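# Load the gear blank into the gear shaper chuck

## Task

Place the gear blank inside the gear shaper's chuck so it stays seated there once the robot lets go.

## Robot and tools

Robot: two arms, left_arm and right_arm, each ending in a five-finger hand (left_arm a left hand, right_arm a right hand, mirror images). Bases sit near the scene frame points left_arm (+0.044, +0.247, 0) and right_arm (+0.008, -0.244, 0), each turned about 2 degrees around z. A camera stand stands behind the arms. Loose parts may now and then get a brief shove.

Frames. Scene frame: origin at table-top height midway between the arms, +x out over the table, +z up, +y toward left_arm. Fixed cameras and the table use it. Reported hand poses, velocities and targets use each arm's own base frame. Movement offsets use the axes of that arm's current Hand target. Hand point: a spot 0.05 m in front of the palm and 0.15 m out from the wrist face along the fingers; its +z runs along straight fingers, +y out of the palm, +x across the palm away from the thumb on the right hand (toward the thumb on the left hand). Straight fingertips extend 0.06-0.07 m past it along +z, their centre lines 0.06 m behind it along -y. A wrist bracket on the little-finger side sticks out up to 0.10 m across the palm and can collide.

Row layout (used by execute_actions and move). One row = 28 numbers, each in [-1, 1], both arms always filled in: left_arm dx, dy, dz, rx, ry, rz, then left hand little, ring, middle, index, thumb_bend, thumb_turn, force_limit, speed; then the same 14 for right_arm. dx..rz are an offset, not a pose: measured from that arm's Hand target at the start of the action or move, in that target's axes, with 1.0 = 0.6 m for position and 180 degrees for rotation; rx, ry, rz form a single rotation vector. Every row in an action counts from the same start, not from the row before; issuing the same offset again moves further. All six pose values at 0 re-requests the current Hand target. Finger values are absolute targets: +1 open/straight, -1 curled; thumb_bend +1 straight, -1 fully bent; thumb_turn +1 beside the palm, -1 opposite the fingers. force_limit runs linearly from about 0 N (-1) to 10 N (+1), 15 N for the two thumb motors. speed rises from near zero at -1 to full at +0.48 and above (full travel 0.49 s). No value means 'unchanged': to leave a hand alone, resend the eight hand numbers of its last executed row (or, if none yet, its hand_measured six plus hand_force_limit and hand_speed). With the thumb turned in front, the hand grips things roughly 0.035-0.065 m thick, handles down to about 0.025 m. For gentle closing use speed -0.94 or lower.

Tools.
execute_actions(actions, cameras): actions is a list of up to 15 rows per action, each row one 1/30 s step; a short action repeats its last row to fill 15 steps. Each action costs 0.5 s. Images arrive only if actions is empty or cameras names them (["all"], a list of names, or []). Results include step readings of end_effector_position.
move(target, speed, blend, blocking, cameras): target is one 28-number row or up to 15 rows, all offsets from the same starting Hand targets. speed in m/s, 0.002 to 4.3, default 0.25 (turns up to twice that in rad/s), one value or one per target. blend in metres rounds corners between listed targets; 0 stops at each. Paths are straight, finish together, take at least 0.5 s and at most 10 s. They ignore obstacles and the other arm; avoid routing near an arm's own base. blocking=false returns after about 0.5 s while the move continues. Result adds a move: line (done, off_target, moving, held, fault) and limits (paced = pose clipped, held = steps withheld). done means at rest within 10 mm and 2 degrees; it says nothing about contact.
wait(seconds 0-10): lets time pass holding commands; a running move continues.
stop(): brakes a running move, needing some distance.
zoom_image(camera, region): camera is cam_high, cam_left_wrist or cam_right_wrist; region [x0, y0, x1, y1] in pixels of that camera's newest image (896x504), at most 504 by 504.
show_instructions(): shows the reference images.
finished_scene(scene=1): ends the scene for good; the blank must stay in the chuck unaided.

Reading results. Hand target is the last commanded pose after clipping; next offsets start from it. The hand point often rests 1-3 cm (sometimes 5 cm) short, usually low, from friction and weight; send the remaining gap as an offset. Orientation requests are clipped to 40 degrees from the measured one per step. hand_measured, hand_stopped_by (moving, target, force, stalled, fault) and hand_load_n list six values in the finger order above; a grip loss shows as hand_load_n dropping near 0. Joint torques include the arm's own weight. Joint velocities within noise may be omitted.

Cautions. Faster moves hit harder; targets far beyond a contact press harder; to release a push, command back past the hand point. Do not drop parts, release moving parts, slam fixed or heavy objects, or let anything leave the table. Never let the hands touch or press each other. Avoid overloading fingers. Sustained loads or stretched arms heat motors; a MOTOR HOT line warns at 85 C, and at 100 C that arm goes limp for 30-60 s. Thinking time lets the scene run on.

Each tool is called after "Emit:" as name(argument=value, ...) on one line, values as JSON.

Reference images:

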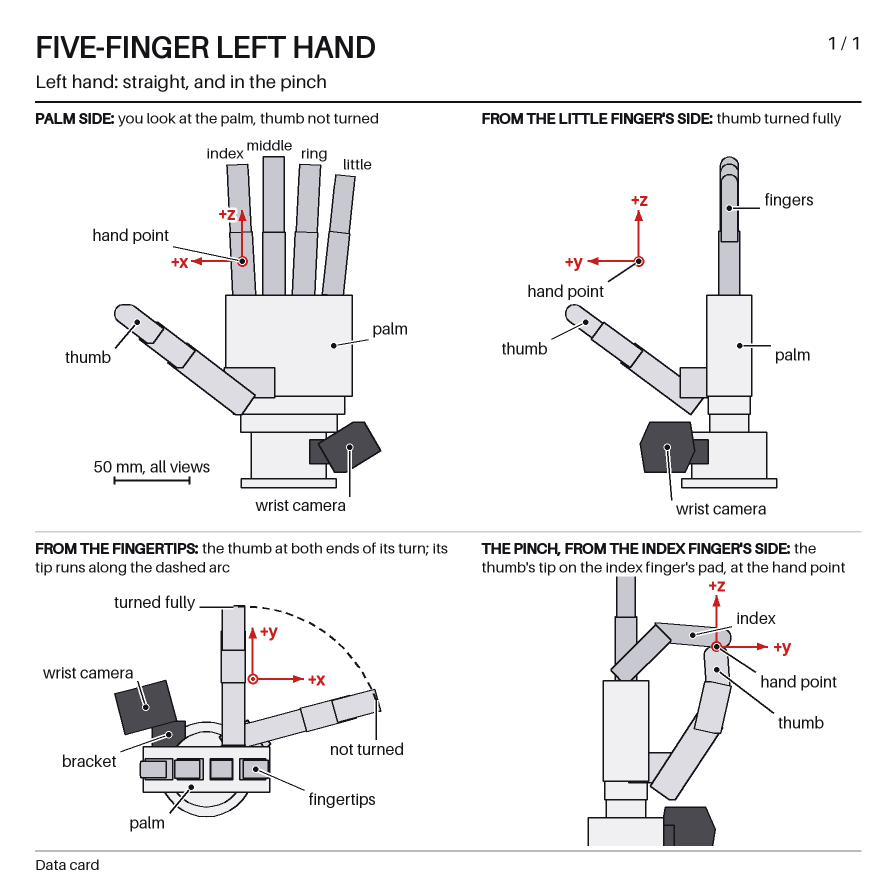

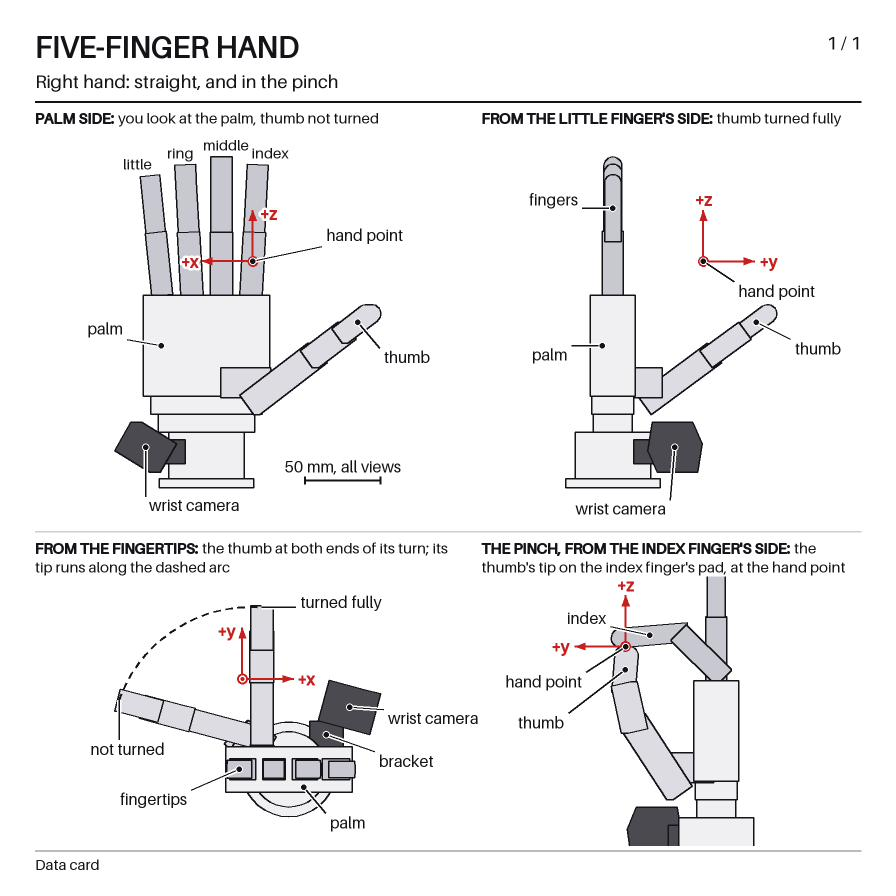

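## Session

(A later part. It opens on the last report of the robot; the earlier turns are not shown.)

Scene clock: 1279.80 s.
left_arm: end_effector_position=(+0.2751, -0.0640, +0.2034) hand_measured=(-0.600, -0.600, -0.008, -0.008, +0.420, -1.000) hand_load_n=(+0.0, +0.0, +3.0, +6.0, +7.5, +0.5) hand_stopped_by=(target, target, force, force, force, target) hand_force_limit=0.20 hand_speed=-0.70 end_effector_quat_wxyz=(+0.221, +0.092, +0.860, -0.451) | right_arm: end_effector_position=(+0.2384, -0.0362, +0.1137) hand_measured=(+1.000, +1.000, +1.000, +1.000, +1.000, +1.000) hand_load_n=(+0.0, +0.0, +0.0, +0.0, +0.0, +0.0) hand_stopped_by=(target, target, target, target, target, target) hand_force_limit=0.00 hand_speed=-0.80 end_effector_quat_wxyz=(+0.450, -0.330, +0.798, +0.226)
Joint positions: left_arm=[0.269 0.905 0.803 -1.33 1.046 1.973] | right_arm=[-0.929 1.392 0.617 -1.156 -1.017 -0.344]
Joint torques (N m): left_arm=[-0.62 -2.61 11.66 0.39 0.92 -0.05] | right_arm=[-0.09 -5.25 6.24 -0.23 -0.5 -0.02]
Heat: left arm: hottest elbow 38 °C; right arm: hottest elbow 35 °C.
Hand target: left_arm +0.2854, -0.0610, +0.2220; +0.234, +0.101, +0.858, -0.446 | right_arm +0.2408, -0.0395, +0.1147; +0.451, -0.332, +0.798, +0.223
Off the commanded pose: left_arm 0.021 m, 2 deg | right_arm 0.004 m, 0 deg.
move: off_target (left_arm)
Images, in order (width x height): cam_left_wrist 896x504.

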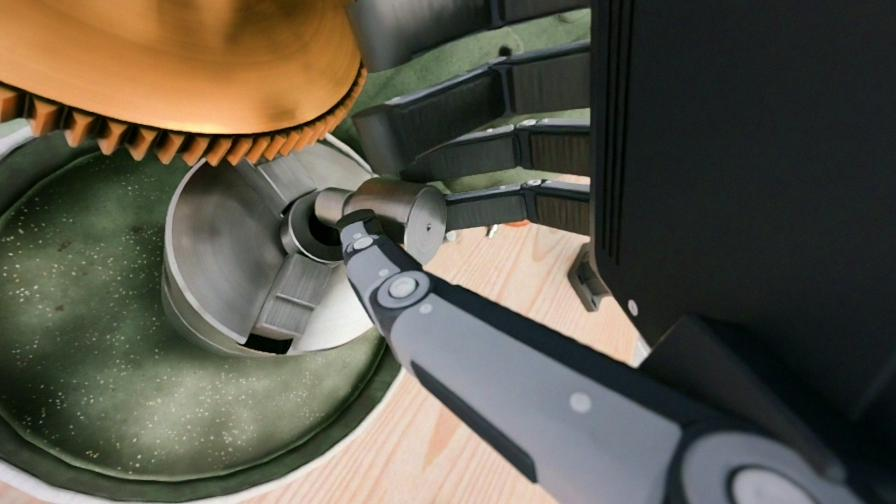

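Emit:
move(target=[-0.0233,-0.0277,-0.0311,0,0,0,-0.6,-0.6,-0.36,-0.36,0.24,-1,0.2,-0.7,0,0,0,0,0,0,1,1,1,1,1,1,0,-0.8], speed=0.08, cameras=["cam_left_wrist"])

Emit:
zoom_image(camera="cam_left_wrist", region=[270, 160, 450, 280])

Scene clock: 1312.30 s.
left_arm: end_effector_position=(+0.2720, -0.0604, +0.2284) hand_measured=(-0.600, -0.600, -0.008, -0.008, +0.420, -1.000) hand_load_n=(+0.0, +0.0, +1.5, +6.5, +7.0, +0.5) hand_stopped_by=(target, target, force, force, force, target) hand_force_limit=0.20 hand_speed=-0.70 end_effector_quat_wxyz=(+0.212, +0.089, +0.861, -0.453) | right_arm: end_effector_position=(+0.2384, -0.0362, +0.1137) hand_measured=(+1.000, +1.000, +1.000, +1.000, +1.000, +1.000) hand_load_n=(+0.0, +0.0, +0.0, +0.0, +0.0, -0.5) hand_stopped_by=(target, target, target, target, target, target) hand_force_limit=0.00 hand_speed=-0.80 end_effector_quat_wxyz=(+0.450, -0.330, +0.798, +0.226)
Joint positions: left_arm=[0.285 0.914 0.877 -1.446 1.045 2.011] | right_arm=[-0.929 1.392 0.617 -1.156 -1.017 -0.344]
Joint torques (N m): left_arm=[0.26 -2.84 12.16 0.5 1.07 0.05] | right_arm=[-0.09 -5.19 6.24 -0.23 -0.5 -0.02]
Heat: left arm: hottest elbow 41 °C; right arm: hottest elbow 35 °C.
Hand target: left_arm +0.2852, -0.0551, +0.2499; +0.234, +0.101, +0.858, -0.446 | right_arm +0.2408, -0.0395, +0.1147; +0.451, -0.332, +0.798, +0.223
Off the commanded pose: left_arm 0.026 m, 3 deg | right_arm 0.004 m, 0 deg.
move: off_target (left_arm)
Images, in order (width x height): cam_left_wrist 896x504.

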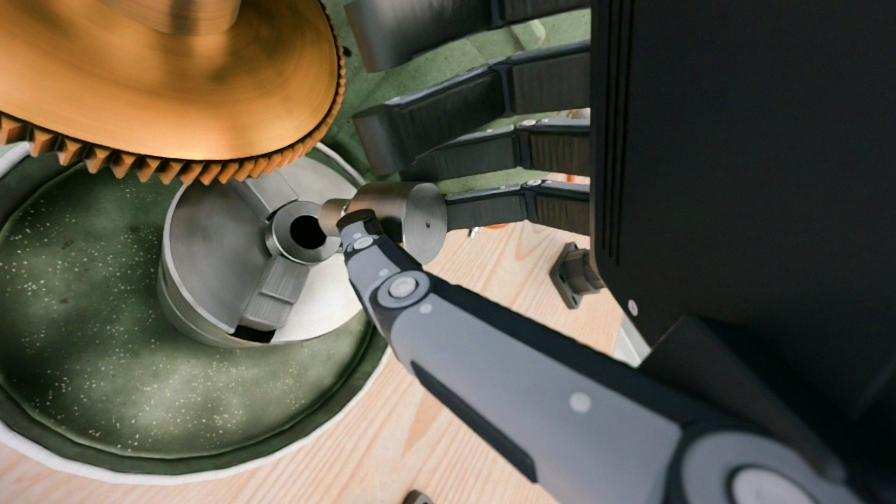

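Scaled by 2.800 from the camera's 896x504 image, which has a finer 1280x720 frame.

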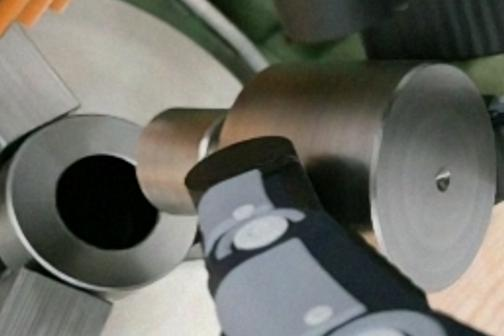

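Emit:
move(target=[0.0459,0.0415,0.0388,0,0,0,-0.6,-0.6,-0.36,-0.36,0.24,-1,0.2,-0.7,0,0,0,0,0,0,1,1,1,1,1,1,0,-0.8], speed=0.05, cameras=["cam_left_wrist"])

Emit:
zoom_image(camera="cam_left_wrist", region=[290, 160, 450, 280])

Scene clock: 1333.60 s.
left_arm: end_effector_position=(+0.2770, -0.0589, +0.2034) hand_measured=(-0.600, -0.600, -0.008, -0.008, +0.420, -1.000) hand_load_n=(+0.0, +0.0, +2.0, +7.0, +7.0, +1.0) hand_stopped_by=(target, target, force, force, force, target) hand_force_limit=0.20 hand_speed=-0.70 end_effector_quat_wxyz=(+0.226, +0.097, +0.860, -0.447) | right_arm: end_effector_position=(+0.2384, -0.0362, +0.1137) hand_measured=(+1.000, +1.000, +1.000, +1.000, +1.000, +1.000) hand_load_n=(+0.0, +0.0, +0.0, +0.0, +0.0, +0.0) hand_stopped_by=(target, target, target, target, target, target) hand_force_limit=0.00 hand_speed=-0.80 end_effector_quat_wxyz=(+0.450, -0.330, +0.798, +0.226)
Joint positions: left_arm=[0.285 0.911 0.807 -1.344 1.045 2.011] | right_arm=[-0.929 1.392 0.617 -1.156 -1.017 -0.344]
Joint torques (N m): left_arm=[-0.85 -3.96 8.06 1.5 1.01 -0.13] | right_arm=[-0.15 -5.19 6.26 -0.21 -0.5 -0.02]
Heat: left arm: hottest elbow 41 °C; right arm: hottest elbow 35 °C.
Hand target: left_arm +0.2781, -0.0606, +0.2071; +0.234, +0.101, +0.858, -0.446 | right_arm +0.2408, -0.0395, +0.1147; +0.451, -0.332, +0.798, +0.223
Off the commanded pose: left_arm 0.004 m, 1 deg | right_arm 0.004 m, 0 deg.
move: done
Images, in order (width x height): cam_left_wrist 896x504.

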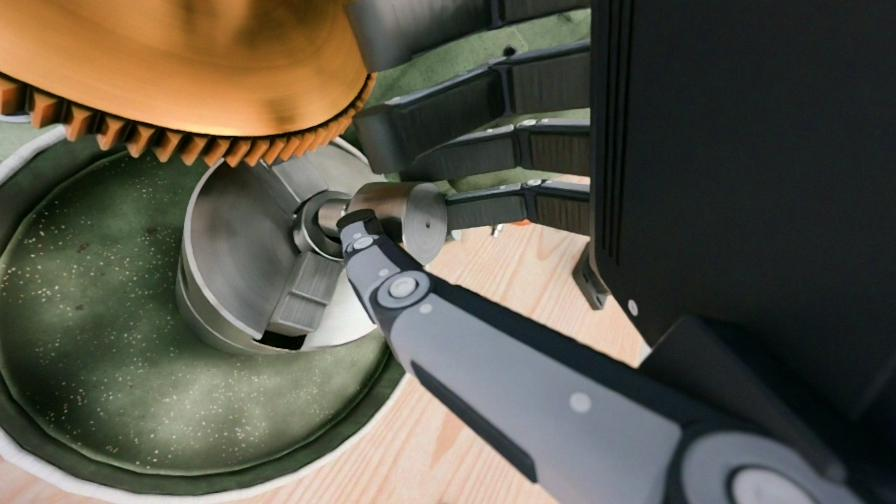

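Scaled by 3.150 from the camera's 896x504 image, which has a finer 1280x720 frame.

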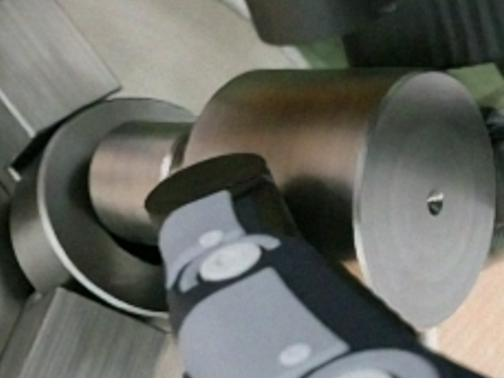

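Emit:
move(target=[0.00497,0.00622,0.00628,0,0,0,-0.6,-0.6,-0.36,-0.36,0.24,-1,0.2,-0.7,0,0,0,0,0,0,1,1,1,1,1,1,0,-0.8], speed=0.05, cameras=["cam_left_wrist"])

Emit:
zoom_image(camera="cam_left_wrist", region=[290, 160, 450, 280])

Scene clock: 1344.10 s.
left_arm: end_effector_position=(+0.2774, -0.0596, +0.2019) hand_measured=(-0.600, -0.600, -0.008, -0.008, +0.420, -1.000) hand_load_n=(+0.0, +0.0, +1.5, +6.5, +6.5, +0.5) hand_stopped_by=(target, target, force, force, force, target) hand_force_limit=0.20 hand_speed=-0.70 end_effector_quat_wxyz=(+0.231, +0.097, +0.859, -0.447) | right_arm: end_effector_position=(+0.2384, -0.0362, +0.1137) hand_measured=(+1.000, +1.000, +1.000, +1.000, +1.000, +1.000) hand_load_n=(+0.0, +0.0, +0.0, +0.0, +0.0, +0.0) hand_stopped_by=(target, target, target, target, target, target) hand_force_limit=0.00 hand_speed=-0.80 end_effector_quat_wxyz=(+0.450, -0.330, +0.798, +0.226)
Joint positions: left_arm=[0.284 0.904 0.797 -1.325 1.048 2] | right_arm=[-0.929 1.392 0.617 -1.156 -1.017 -0.344]
Joint torques (N m): left_arm=[-1.79 -3.55 7.6 1.54 0.95 -0.1] | right_arm=[-0.09 -5.19 6.24 -0.21 -0.5 -0.02]
Heat: left arm: hottest elbow 42 °C; right arm: hottest elbow 35 °C.
Hand target: left_arm +0.2780, -0.0615, +0.2009; +0.234, +0.101, +0.858, -0.446 | right_arm +0.2408, -0.0395, +0.1147; +0.451, -0.332, +0.798, +0.223
Off the commanded pose: left_arm 0.002 m, 1 deg | right_arm 0.004 m, 0 deg.
move: done
Images, in order (width x height): cam_left_wrist 896x504.

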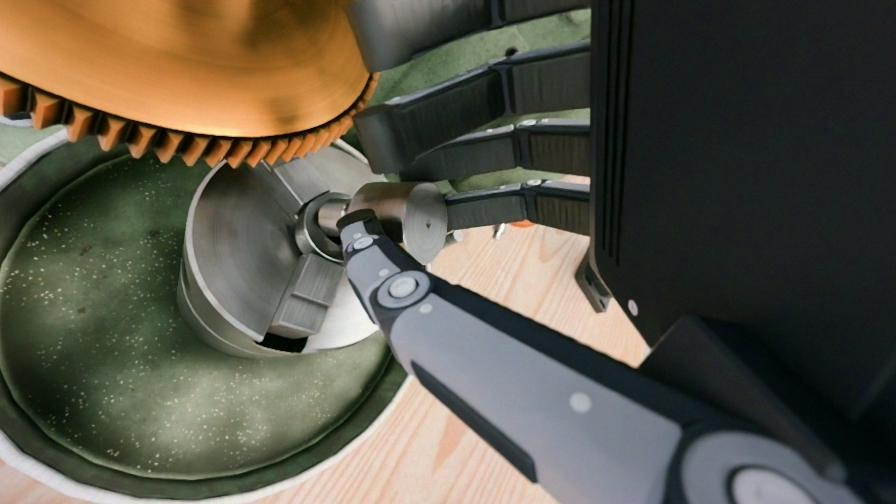

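Scaled by 3.150 from the camera's 896x504 image, which has a finer 1280x720 frame.

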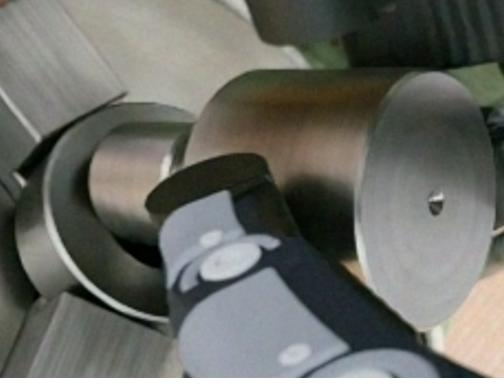

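Emit:
move(target=[0.01267,0.00812,0.00938,0,0,0,-0.6,-0.6,-0.36,-0.36,0.24,-1,0.2,-0.7,0,0,0,0,0,0,1,1,1,1,1,1,0,-0.8], speed=0.05, cameras=["cam_left_wrist"])

Emit:
zoom_image(camera="cam_left_wrist", region=[290, 160, 450, 280])

Scene clock: 1354.67 s.
left_arm: end_effector_position=(+0.2757, -0.0605, +0.2003) hand_measured=(-0.600, -0.600, -0.008, -0.008, +0.420, -1.000) hand_load_n=(+0.0, +0.0, +1.5, +6.5, +5.5, +0.5) hand_stopped_by=(target, target, force, force, force, target) hand_force_limit=0.20 hand_speed=-0.70 end_effector_quat_wxyz=(+0.240, +0.099, +0.858, -0.444) | right_arm: end_effector_position=(+0.2384, -0.0362, +0.1137) hand_measured=(+1.000, +1.000, +1.000, +1.000, +1.000, +1.000) hand_load_n=(+0.0, +0.0, +0.0, +0.0, -0.5, +0.0) hand_stopped_by=(target, target, target, target, target, target) hand_force_limit=0.00 hand_speed=-0.80 end_effector_quat_wxyz=(+0.450, -0.330, +0.798, +0.226)
Joint positions: left_arm=[0.284 0.881 0.779 -1.301 1.05 1.988] | right_arm=[-0.929 1.392 0.617 -1.156 -1.017 -0.344]
Joint torques (N m): left_arm=[-1.73 -2.08 6.63 1.87 0.77 -0.09] | right_arm=[-0.15 -5.19 6.24 -0.23 -0.5 -0.03]
Heat: left arm: hottest elbow 41 °C; right arm: hottest elbow 35 °C.
Hand target: left_arm +0.2750, -0.0636, +0.1910; +0.234, +0.101, +0.858, -0.446 | right_arm +0.2408, -0.0395, +0.1147; +0.451, -0.332, +0.798, +0.223
Off the commanded pose: left_arm 0.010 m, 1 deg | right_arm 0.004 m, 0 deg.
move: done
Images, in order (width x height): cam_left_wrist 896x504.

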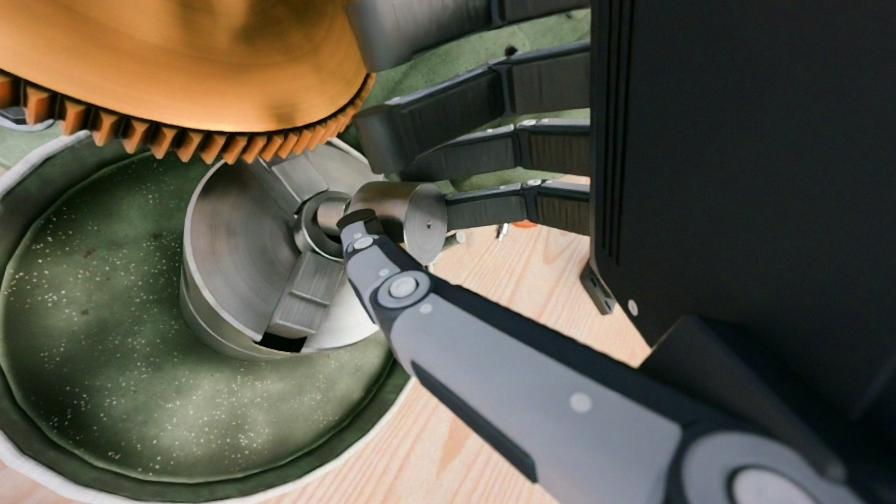

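Scaled by 3.150 from the camera's 896x504 image, which has a finer 1280x720 frame.

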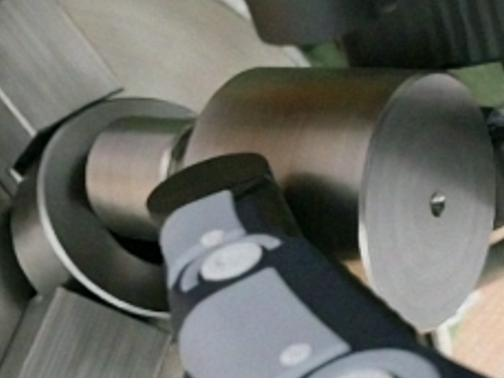

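Emit:
move(target=[-0.001,-0.0205,-0.0097,0,0,0,-0.6,-0.6,-0.36,-0.36,0.24,-1,0.2,-0.7,0,0,0,0,0,0,1,1,1,1,1,1,0,-0.8], speed=0.05, cameras=["cam_left_wrist"])

Emit:
zoom_image(camera="cam_left_wrist", region=[290, 160, 450, 280])

Scene clock: 1376.20 s.
left_arm: end_effector_position=(+0.2734, -0.0612, +0.2008) hand_measured=(-0.600, -0.600, -0.008, -0.008, +0.420, -1.000) hand_load_n=(+0.0, +0.0, +2.0, +7.0, +7.0, +0.5) hand_stopped_by=(target, target, force, force, force, target) hand_force_limit=0.20 hand_speed=-0.70 end_effector_quat_wxyz=(+0.238, +0.100, +0.859, -0.442) | right_arm: end_effector_position=(+0.2384, -0.0362, +0.1137) hand_measured=(+1.000, +1.000, +1.000, +1.000, +1.000, +1.000) hand_load_n=(+0.0, +0.0, +0.5, +0.0, +0.0, -0.5) hand_stopped_by=(target, target, target, target, target, target) hand_force_limit=0.00 hand_speed=-0.80 end_effector_quat_wxyz=(+0.450, -0.330, +0.798, +0.226)
Joint positions: left_arm=[0.28 0.874 0.779 -1.307 1.045 1.987] | right_arm=[-0.929 1.392 0.617 -1.156 -1.017 -0.344]
Joint torques (N m): left_arm=[-1.85 -2.9 8.16 0.65 0.98 -0.14] | right_arm=[-0.15 -5.25 6.24 -0.23 -0.5 -0.03]
Heat: left arm: hottest elbow 41 °C; right arm: hottest elbow 35 °C.
Hand target: left_arm +0.2691, -0.0660, +0.2030; +0.234, +0.101, +0.858, -0.446 | right_arm +0.2408, -0.0395, +0.1147; +0.451, -0.332, +0.798, +0.223
Off the commanded pose: left_arm 0.007 m, 1 deg | right_arm 0.004 m, 0 deg.
move: done
Images, in order (width x height): cam_left_wrist 896x504.

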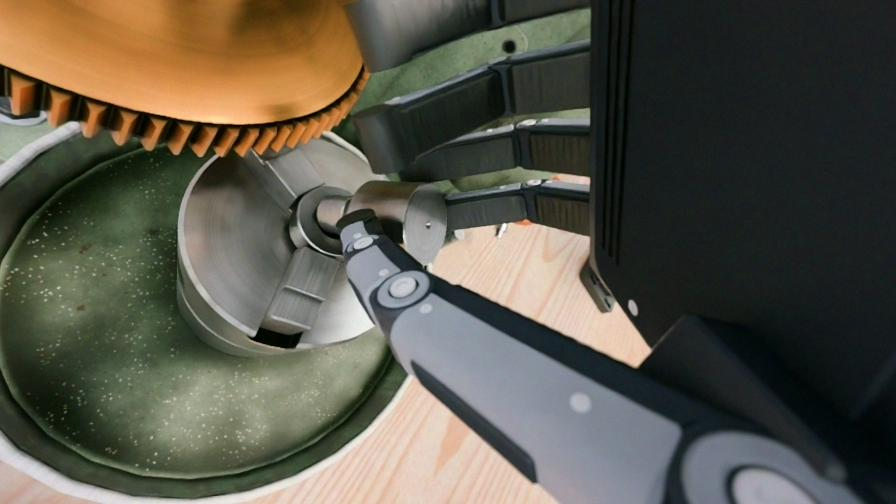

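Scaled by 3.150 from the camera's 896x504 image, which has a finer 1280x720 frame.

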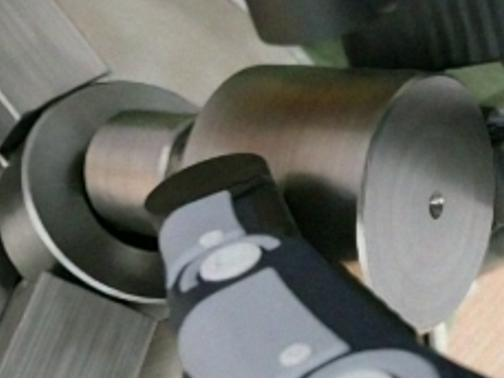

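Emit:
move(target=[0.0157,0.01085,0.00912,0,0,0,-0.6,-0.6,-0.36,-0.36,0.24,-1,0.2,-0.7,0,0,0,0,0,0,1,1,1,1,1,1,0,-0.8], speed=0.05, cameras=["cam_left_wrist"])

Emit:
zoom_image(camera="cam_left_wrist", region=[290, 160, 450, 280])

Scene clock: 1398.90 s.
left_arm: end_effector_position=(+0.2662, -0.0632, +0.1947) hand_measured=(-0.600, -0.600, -0.008, -0.008, +0.420, -1.000) hand_load_n=(+0.0, +0.0, +3.0, +7.5, +8.0, +1.5) hand_stopped_by=(target, target, force, force, force, target) hand_force_limit=0.20 hand_speed=-0.70 end_effector_quat_wxyz=(+0.236, +0.099, +0.859, -0.443) | right_arm: end_effector_position=(+0.2384, -0.0362, +0.1137) hand_measured=(+1.000, +1.000, +1.000, +1.000, +1.000, +1.000) hand_load_n=(+0.0, +0.0, +0.0, +0.0, +0.0, +0.0) hand_stopped_by=(target, target, target, target, target, target) hand_force_limit=0.00 hand_speed=-0.80 end_effector_quat_wxyz=(+0.450, -0.330, +0.798, +0.226)
Joint positions: left_arm=[0.28 0.856 0.754 -1.306 1.044 1.987] | right_arm=[-0.929 1.392 0.617 -1.156 -1.017 -0.344]
Joint torques (N m): left_arm=[-1.32 -2.84 7.32 1.73 1 -0.13] | right_arm=[-0.09 -5.25 6.24 -0.24 -0.5 -0.03]
Heat: left arm: hottest elbow 41 °C; right arm: hottest elbow 35 °C.
Hand target: left_arm +0.2650, -0.0669, +0.1910; +0.234, +0.101, +0.858, -0.446 | right_arm +0.2408, -0.0395, +0.1147; +0.451, -0.332, +0.798, +0.223
Off the commanded pose: left_arm 0.005 m, 1 deg | right_arm 0.004 m, 0 deg.
move: done
Images, in order (width x height): cam_left_wrist 896x504.

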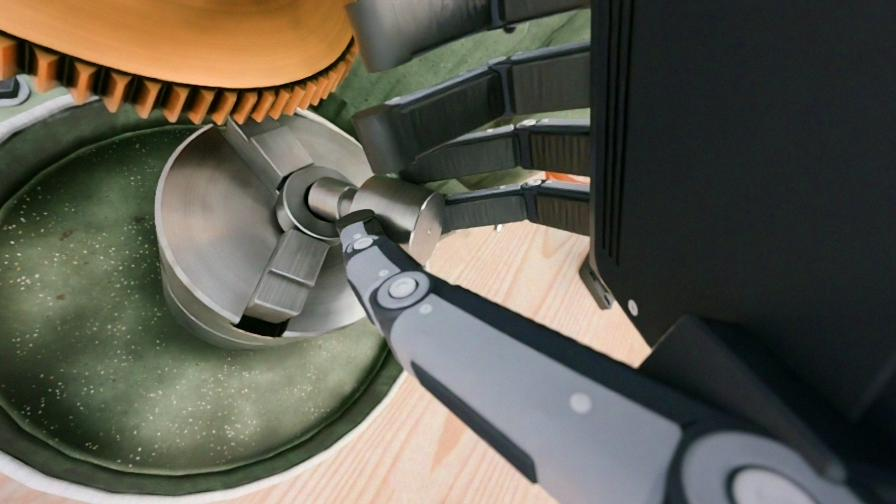

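Scaled by 3.150 from the camera's 896x504 image, which has a finer 1280x720 frame.

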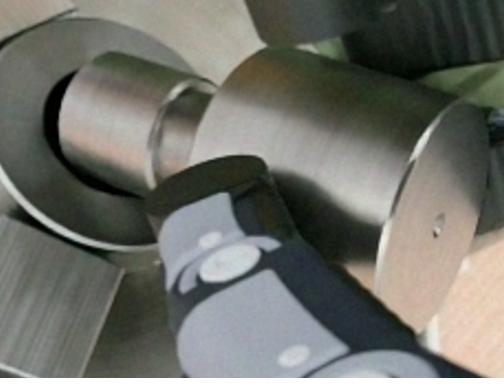

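Emit:
move(target=[-0.04645,0.00737,-0.005,0,0,0,-0.6,-0.6,-0.36,-0.36,0.24,-1,0.2,-0.7,0,0,0,0,0,0,1,1,1,1,1,1,0,-0.8], speed=0.04, cameras=["cam_left_wrist"])

Emit:
zoom_image(camera="cam_left_wrist", region=[290, 160, 450, 280])

Scene clock: 1415.20 s.
left_arm: end_effector_position=(+0.2731, -0.0633, +0.1967) hand_measured=(-0.600, -0.600, -0.008, -0.008, +0.420, -1.000) hand_load_n=(+0.0, +0.0, +0.5, +10.0, +7.0, +2.0) hand_stopped_by=(target, target, force, force, force, target) hand_force_limit=0.20 hand_speed=-0.70 end_effector_quat_wxyz=(+0.222, +0.079, +0.859, -0.454) | right_arm: end_effector_position=(+0.2384, -0.0362, +0.1137) hand_measured=(+1.000, +1.000, +1.000, +1.000, +1.000, +1.000) hand_load_n=(+0.0, +0.0, +0.0, +0.0, +0.0, +0.0) hand_stopped_by=(target, target, target, target, target, target) hand_force_limit=0.00 hand_speed=-0.80 end_effector_quat_wxyz=(+0.450, -0.330, +0.798, +0.226)
Joint positions: left_arm=[0.279 0.898 0.779 -1.306 1.054 1.949] | right_arm=[-0.929 1.392 0.617 -1.156 -1.017 -0.344]
Joint torques (N m): left_arm=[-1.9 -0.5 10.54 2.13 0.61 0.17] | right_arm=[-0.09 -5.25 6.26 -0.24 -0.5 -0.03]
Heat: left arm: hottest elbow 40 °C; right arm: hottest elbow 35 °C.
Hand target: left_arm +0.2901, -0.0609, +0.2030; +0.234, +0.101, +0.858, -0.446 | right_arm +0.2408, -0.0395, +0.1147; +0.451, -0.332, +0.798, +0.223
Off the commanded pose: left_arm 0.018 m, 3 deg | right_arm 0.004 m, 0 deg.
move: off_target (left_arm)
Images, in order (width x height): cam_left_wrist 896x504.

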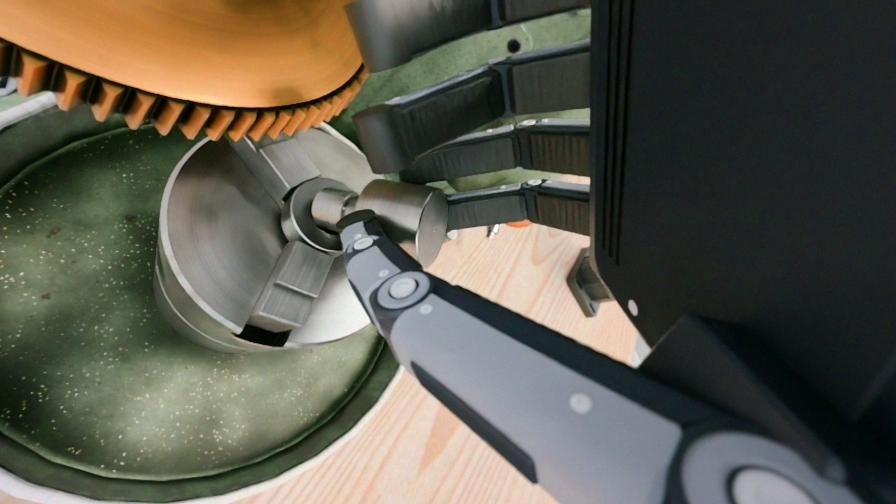

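Scaled by 3.150 from the camera's 896x504 image, which has a finer 1280x720 frame.

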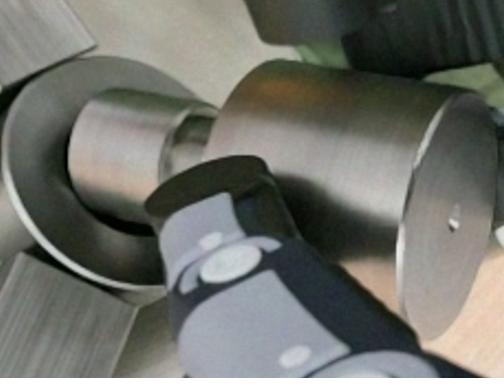

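Emit:
move(target=[-0.02418,0.00195,-0.00575,0,0,0,-0.6,-0.6,-0.36,-0.36,0.24,-1,0.2,-0.7,0,0,0,0,0,0,1,1,1,1,1,1,0,-0.8], speed=0.04, cameras=["cam_left_wrist"])

Emit:
zoom_image(camera="cam_left_wrist", region=[290, 160, 450, 280])

Scene clock: 1425.03 s.
left_arm: end_effector_position=(+0.2869, -0.0600, +0.2024) hand_measured=(-0.600, -0.600, -0.008, -0.008, +0.420, -1.000) hand_load_n=(+0.0, +0.0, +0.5, +8.0, +6.5, +0.0) hand_stopped_by=(target, target, force, force, force, target) hand_force_limit=0.20 hand_speed=-0.70 end_effector_quat_wxyz=(+0.220, +0.081, +0.859, -0.456) | right_arm: end_effector_position=(+0.2384, -0.0362, +0.1137) hand_measured=(+1.000, +1.000, +1.000, +1.000, +1.000, +1.000) hand_load_n=(+0.5, +0.0, +0.0, +0.0, +0.0, +0.0) hand_stopped_by=(target, target, target, target, target, target) hand_force_limit=0.00 hand_speed=-0.80 end_effector_quat_wxyz=(+0.450, -0.330, +0.798, +0.226)
Joint positions: left_arm=[0.278 0.944 0.818 -1.306 1.056 1.955] | right_arm=[-0.929 1.392 0.617 -1.156 -1.017 -0.344]
Joint torques (N m): left_arm=[-1.61 -1.49 10.81 1.66 0.52 0.14] | right_arm=[-0.09 -5.19 6.24 -0.24 -0.5 -0.02]
Heat: left arm: hottest elbow 41 °C; right arm: hottest elbow 35 °C.
Hand target: left_arm +0.3021, -0.0570, +0.2110; +0.234, +0.101, +0.858, -0.446 | right_arm +0.2408, -0.0395, +0.1147; +0.451, -0.332, +0.798, +0.223
Off the commanded pose: left_arm 0.018 m, 3 deg | right_arm 0.004 m, 0 deg.
move: off_target (left_arm)
Images, in order (width x height): cam_left_wrist 896x504.

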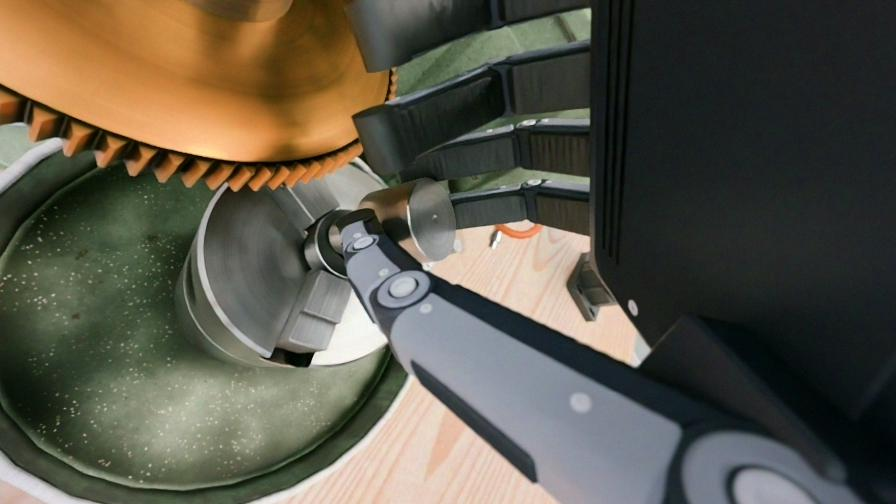

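Scaled by 3.150 from the camera's 896x504 image, which has a finer 1280x720 frame.

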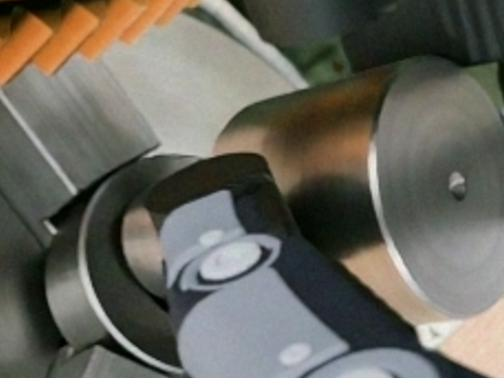

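Emit:
move(target=[-0.00555,-0.02123,-0.01087,0,0,0,-0.6,-0.6,-0.36,-0.36,0.24,-1,0.2,-0.7,0,0,0,0,0,0,1,1,1,1,1,1,0,-0.8], speed=0.05, cameras=["cam_left_wrist"])

Emit:
zoom_image(camera="cam_left_wrist", region=[290, 160, 470, 300])

Scene clock: 1445.27 s.
left_arm: end_effector_position=(+0.2848, -0.0601, +0.2026) hand_measured=(-0.600, -0.600, -0.008, -0.008, +0.420, -1.000) hand_load_n=(+0.0, +0.0, +0.0, +8.0, +7.0, +0.0) hand_stopped_by=(target, target, force, force, force, target) hand_force_limit=0.20 hand_speed=-0.70 end_effector_quat_wxyz=(+0.215, +0.081, +0.861, -0.453) | right_arm: end_effector_position=(+0.2384, -0.0362, +0.1137) hand_measured=(+1.000, +1.000, +1.000, +1.000, +1.000, +1.000) hand_load_n=(-0.5, +0.0, +0.0, +0.0, -0.5, -0.5) hand_stopped_by=(target, target, target, target, target, target) hand_force_limit=0.00 hand_speed=-0.80 end_effector_quat_wxyz=(+0.450, -0.330, +0.798, +0.226)
Joint positions: left_arm=[0.273 0.944 0.823 -1.318 1.046 1.956] | right_arm=[-0.929 1.392 0.617 -1.156 -1.017 -0.344]
Joint torques (N m): left_arm=[-1.32 -3.72 12.29 0.51 0.91 0.06] | right_arm=[-0.15 -5.25 6.24 -0.24 -0.5 -0.02]
Heat: left arm: hottest elbow 43 °C; right arm: hottest elbow 35 °C.
Hand target: left_arm +0.2980, -0.0590, +0.2250; +0.234, +0.101, +0.858, -0.447 | right_arm +0.2408, -0.0395, +0.1147; +0.451, -0.332, +0.798, +0.223
Off the commanded pose: left_arm 0.026 m, 3 deg | right_arm 0.004 m, 0 deg.
move: off_target (left_arm)
Images, in order (width x height): cam_left_wrist 896x504.

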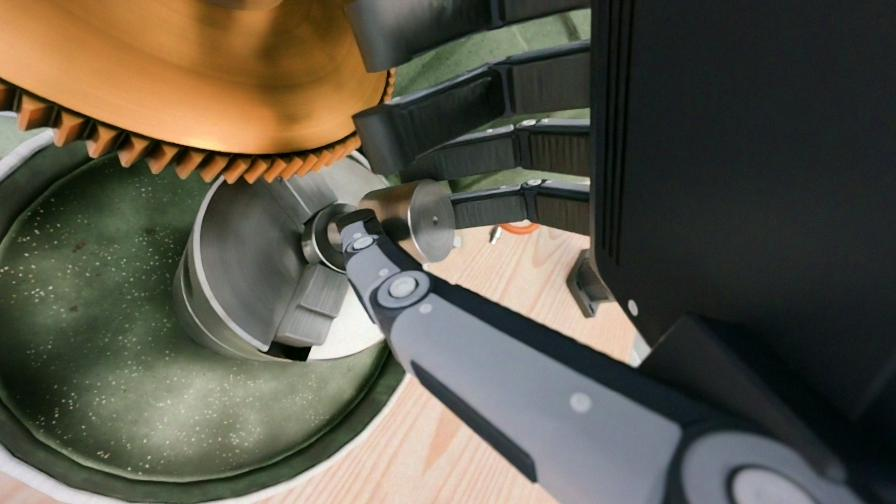

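Scaled by 2.800 from the camera's 896x504 image, which has a finer 1280x720 frame.

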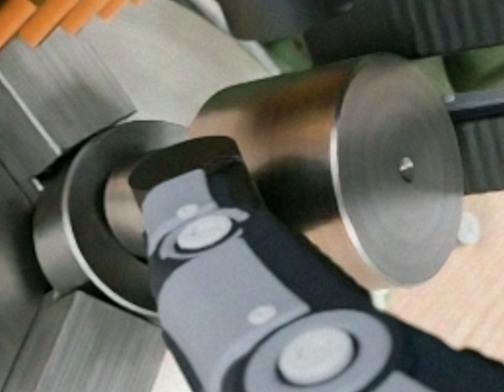

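Emit:
move(target=[-0.01229,-0.01795,-0.01232,0,0,0,-0.6,-0.6,-0.36,-0.36,0.24,-1,0.2,-0.7,0,0,0,0,0,0,1,1,1,1,1,1,0,-0.8], speed=0.05, cameras=["cam_left_wrist"])

Emit:
zoom_image(camera="cam_left_wrist", region=[290, 160, 470, 300])

Scene clock: 1451.03 s.
left_arm: end_effector_position=(+0.2854, -0.0598, +0.2166) hand_measured=(-0.600, -0.600, -0.008, -0.008, +0.420, -1.000) hand_load_n=(+0.0, +0.0, +0.0, +8.0, +7.0, +0.0) hand_stopped_by=(target, target, force, force, force, target) hand_force_limit=0.20 hand_speed=-0.70 end_effector_quat_wxyz=(+0.213, +0.080, +0.862, -0.453) | right_arm: end_effector_position=(+0.2384, -0.0362, +0.1137) hand_measured=(+1.000, +1.000, +1.000, +1.000, +1.000, +1.000) hand_load_n=(+0.0, +0.0, +0.0, +0.0, +0.0, +0.0) hand_stopped_by=(target, target, target, target, target, target) hand_force_limit=0.00 hand_speed=-0.80 end_effector_quat_wxyz=(+0.450, -0.330, +0.798, +0.226)
Joint positions: left_arm=[0.273 0.944 0.86 -1.359 1.045 1.956] | right_arm=[-0.929 1.392 0.617 -1.156 -1.017 -0.344]
Joint torques (N m): left_arm=[-1.38 -3.31 12.53 0.49 0.97 0.07] | right_arm=[-0.15 -5.19 6.24 -0.23 -0.5 -0.02]
Heat: left arm: hottest elbow 43 °C; right arm: hottest elbow 35 °C.
Hand target: left_arm +0.2981, -0.0589, +0.2399; +0.234, +0.101, +0.858, -0.446 | right_arm +0.2408, -0.0395, +0.1147; +0.451, -0.332, +0.798, +0.223
Off the commanded pose: left_arm 0.027 m, 3 deg | right_arm 0.004 m, 0 deg.
move: off_target (left_arm)
Images, in order (width x height): cam_left_wrist 896x504.

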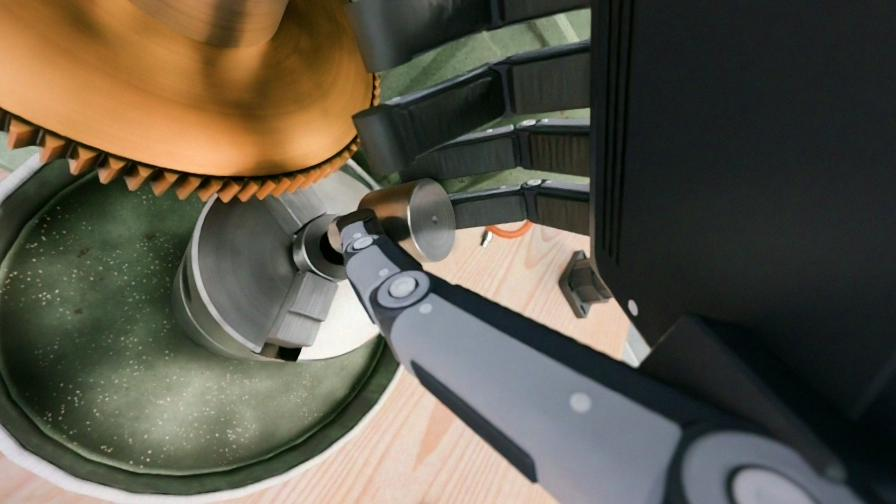

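Scaled by 2.800 from the camera's 896x504 image, which has a finer 1280x720 frame.

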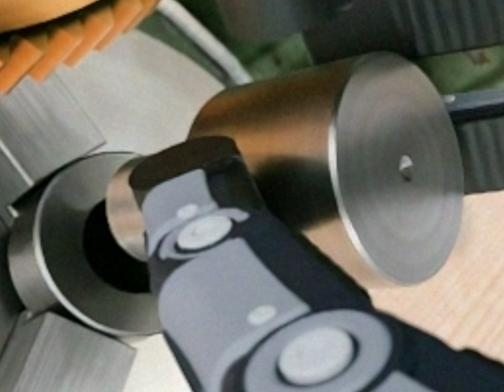

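Emit:
move(target=[0.05212,0.03378,0.02868,0,0,0,-0.6,-0.6,-0.36,-0.36,0.24,-1,0.2,-0.7,0,0,0,0,0,0,1,1,1,1,1,1,0,-0.8], speed=0.05, cameras=["cam_left_wrist"])

Emit:
zoom_image(camera="cam_left_wrist", region=[290, 160, 470, 300])

Scene clock: 1482.13 s.
left_arm: end_effector_position=(+0.2823, -0.0609, +0.2010) hand_measured=(-0.600, -0.600, -0.008, -0.008, +0.420, -1.000) hand_load_n=(+0.0, +0.0, +0.0, +8.5, +6.5, -0.5) hand_stopped_by=(target, target, force, force, force, target) hand_force_limit=0.20 hand_speed=-0.70 end_effector_quat_wxyz=(+0.226, +0.089, +0.860, -0.449) | right_arm: end_effector_position=(+0.2384, -0.0362, +0.1137) hand_measured=(+1.000, +1.000, +1.000, +1.000, +1.000, +1.000) hand_load_n=(+0.0, +0.0, +0.0, +0.0, +0.0, +0.0) hand_stopped_by=(target, target, target, target, target, target) hand_force_limit=0.00 hand_speed=-0.80 end_effector_quat_wxyz=(+0.450, -0.330, +0.798, +0.226)
Joint positions: left_arm=[0.273 0.919 0.803 -1.3 1.046 1.961] | right_arm=[-0.929 1.392 0.617 -1.156 -1.017 -0.344]
Joint torques (N m): left_arm=[-1.49 -3.6 7.77 1.58 0.92 0.07] | right_arm=[-0.15 -5.25 6.24 -0.21 -0.5 -0.03]
Heat: left arm: hottest elbow 42 °C; right arm: hottest elbow 35 °C.
Hand target: left_arm +0.2839, -0.0622, +0.2015; +0.234, +0.101, +0.858, -0.446 | right_arm +0.2408, -0.0395, +0.1147; +0.451, -0.332, +0.798, +0.223
Off the commanded pose: left_arm 0.002 m, 2 deg | right_arm 0.004 m, 0 deg.
move: done
Images, in order (width x height): cam_left_wrist 896x504.

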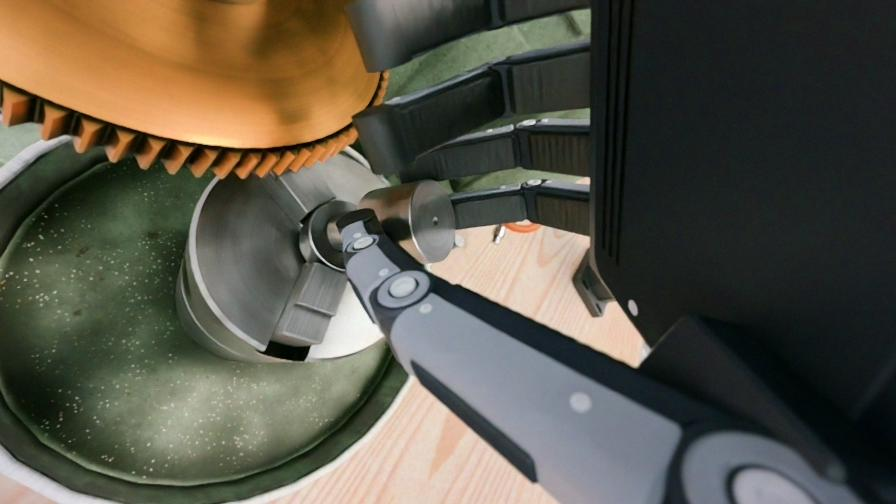

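Scaled by 2.800 from the camera's 896x504 image, which has a finer 1280x720 frame.

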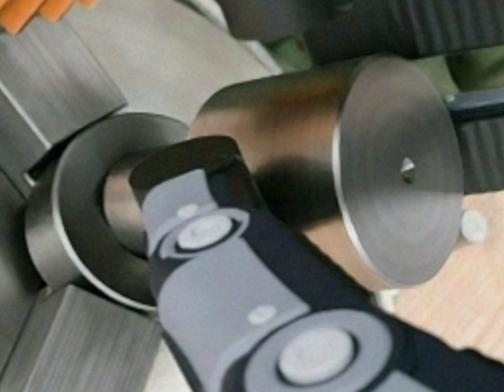

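Emit:
move(target=[0.008,0.003,0.00797,0,0,0,-0.6,-0.6,-0.36,-0.36,0.24,-1,0.2,-0.7,0,0,0,0,0,0,1,1,1,1,1,1,0,-0.8], speed=0.05, cameras=["cam_left_wrist"])

Emit:
zoom_image(camera="cam_left_wrist", region=[290, 160, 470, 300])

Scene clock: 1491.20 s.
left_arm: end_effector_position=(+0.2826, -0.0617, +0.2007) hand_measured=(-0.600, -0.600, -0.008, -0.008, +0.420, -1.000) hand_load_n=(+0.0, +0.0, +0.0, +8.0, +6.5, -0.5) hand_stopped_by=(target, target, force, force, force, target) hand_force_limit=0.20 hand_speed=-0.70 end_effector_quat_wxyz=(+0.237, +0.097, +0.858, -0.445) | right_arm: end_effector_position=(+0.2384, -0.0362, +0.1137) hand_measured=(+1.000, +1.000, +1.000, +1.000, +1.000, +1.000) hand_load_n=(+0.0, +0.0, +0.0, +0.0, +0.0, +0.0) hand_stopped_by=(target, target, target, target, target, target) hand_force_limit=0.00 hand_speed=-0.80 end_effector_quat_wxyz=(+0.450, -0.330, +0.798, +0.226)
Joint positions: left_arm=[0.271 0.901 0.79 -1.276 1.048 1.96] | right_arm=[-0.929 1.392 0.617 -1.156 -1.017 -0.344]
Joint torques (N m): left_arm=[-2.43 -2.78 7.19 1.72 0.74 -0.06] | right_arm=[-0.09 -5.25 6.24 -0.23 -0.5 -0.02]
Heat: left arm: hottest elbow 42 °C; right arm: hottest elbow 35 °C.
Hand target: left_arm +0.2820, -0.0653, +0.1957; +0.234, +0.101, +0.858, -0.446 | right_arm +0.2408, -0.0395, +0.1147; +0.451, -0.332, +0.798, +0.223
Off the commanded pose: left_arm 0.006 m, 1 deg | right_arm 0.004 m, 0 deg.
move: done
Images, in order (width x height): cam_left_wrist 896x504.

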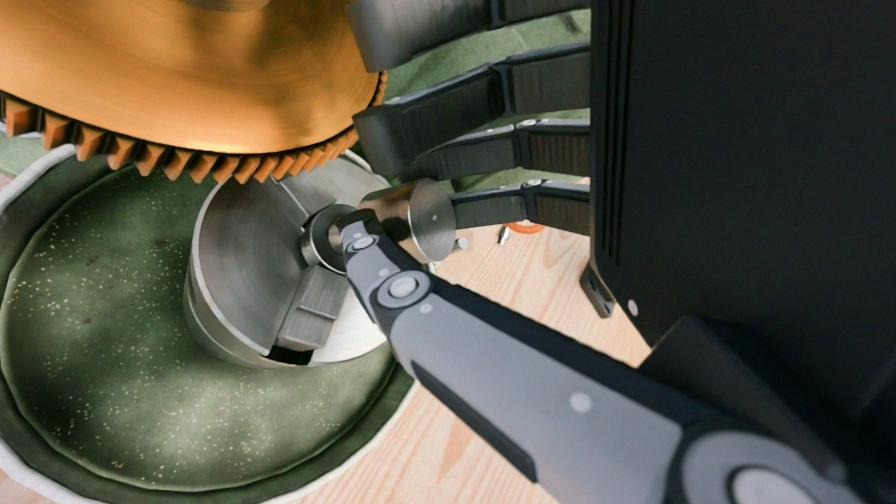

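Scaled by 2.800 from the camera's 896x504 image, which has a finer 1280x720 frame.

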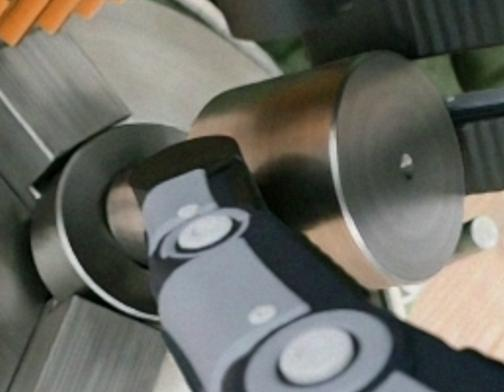

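Emit:
move(target=[[0.0056,-0.0100,-0.0048,0,0,0,-0.6,-0.6,-0.36,-0.36,0.24,-1,0.2,-0.7,0,0,0,0,0,0,1,1,1,1,1,1,0,-0.8],[0.0178,0.0012,0.0056,0,0,0,-0.6,-0.6,-0.36,-0.36,0.24,-1,0.2,-0.7,0,0,0,0,0,0,1,1,1,1,1,1,0,-0.8]], speed=0.05, cameras=["cam_left_wrist"])

Emit:
zoom_image(camera="cam_left_wrist", region=[290, 160, 470, 300])

Scene clock: 1498.37 s.
left_arm: end_effector_position=(+0.2754, -0.0637, +0.1959) hand_measured=(-0.600, -0.600, -0.008, -0.008, +0.420, -1.000) hand_load_n=(+0.0, +0.0, +0.0, +10.0, +7.0, -1.0) hand_stopped_by=(target, target, force, force, force, target) hand_force_limit=0.20 hand_speed=-0.70 end_effector_quat_wxyz=(+0.240, +0.099, +0.858, -0.443) | right_arm: end_effector_position=(+0.2384, -0.0362, +0.1137) hand_measured=(+1.000, +1.000, +1.000, +1.000, +1.000, +1.000) hand_load_n=(+0.0, +0.0, +0.0, +0.0, +0.0, +0.0) hand_stopped_by=(target, target, target, target, target, target) hand_force_limit=0.00 hand_speed=-0.80 end_effector_quat_wxyz=(+0.450, -0.330, +0.798, +0.226)
Joint positions: left_arm=[0.269 0.872 0.762 -1.266 1.046 1.956] | right_arm=[-0.929 1.392 0.617 -1.156 -1.017 -0.344]
Joint torques (N m): left_arm=[-1.96 -2.55 6.95 1.92 0.87 -0.15] | right_arm=[-0.09 -5.25 6.23 -0.23 -0.49 -0.02]
Heat: left arm: hottest elbow 42 °C; right arm: hottest elbow 35 °C.
Hand target: left_arm +0.2740, -0.0679, +0.1883; +0.234, +0.101, +0.858, -0.446 | right_arm +0.2408, -0.0395, +0.1147; +0.451, -0.332, +0.798, +0.223
Off the commanded pose: left_arm 0.009 m, 1 deg | right_arm 0.004 m, 0 deg.
move: done
Images, in order (width x height): cam_left_wrist 896x504.

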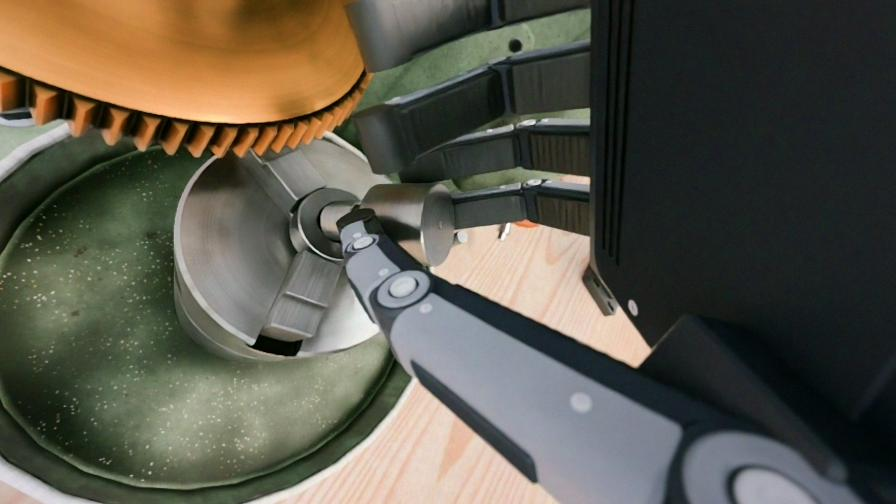

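Scaled by 2.800 from the camera's 896x504 image, which has a finer 1280x720 frame.

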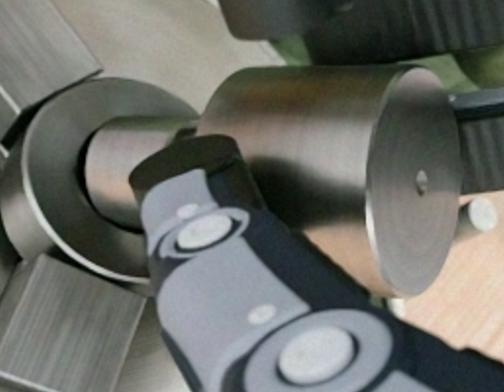

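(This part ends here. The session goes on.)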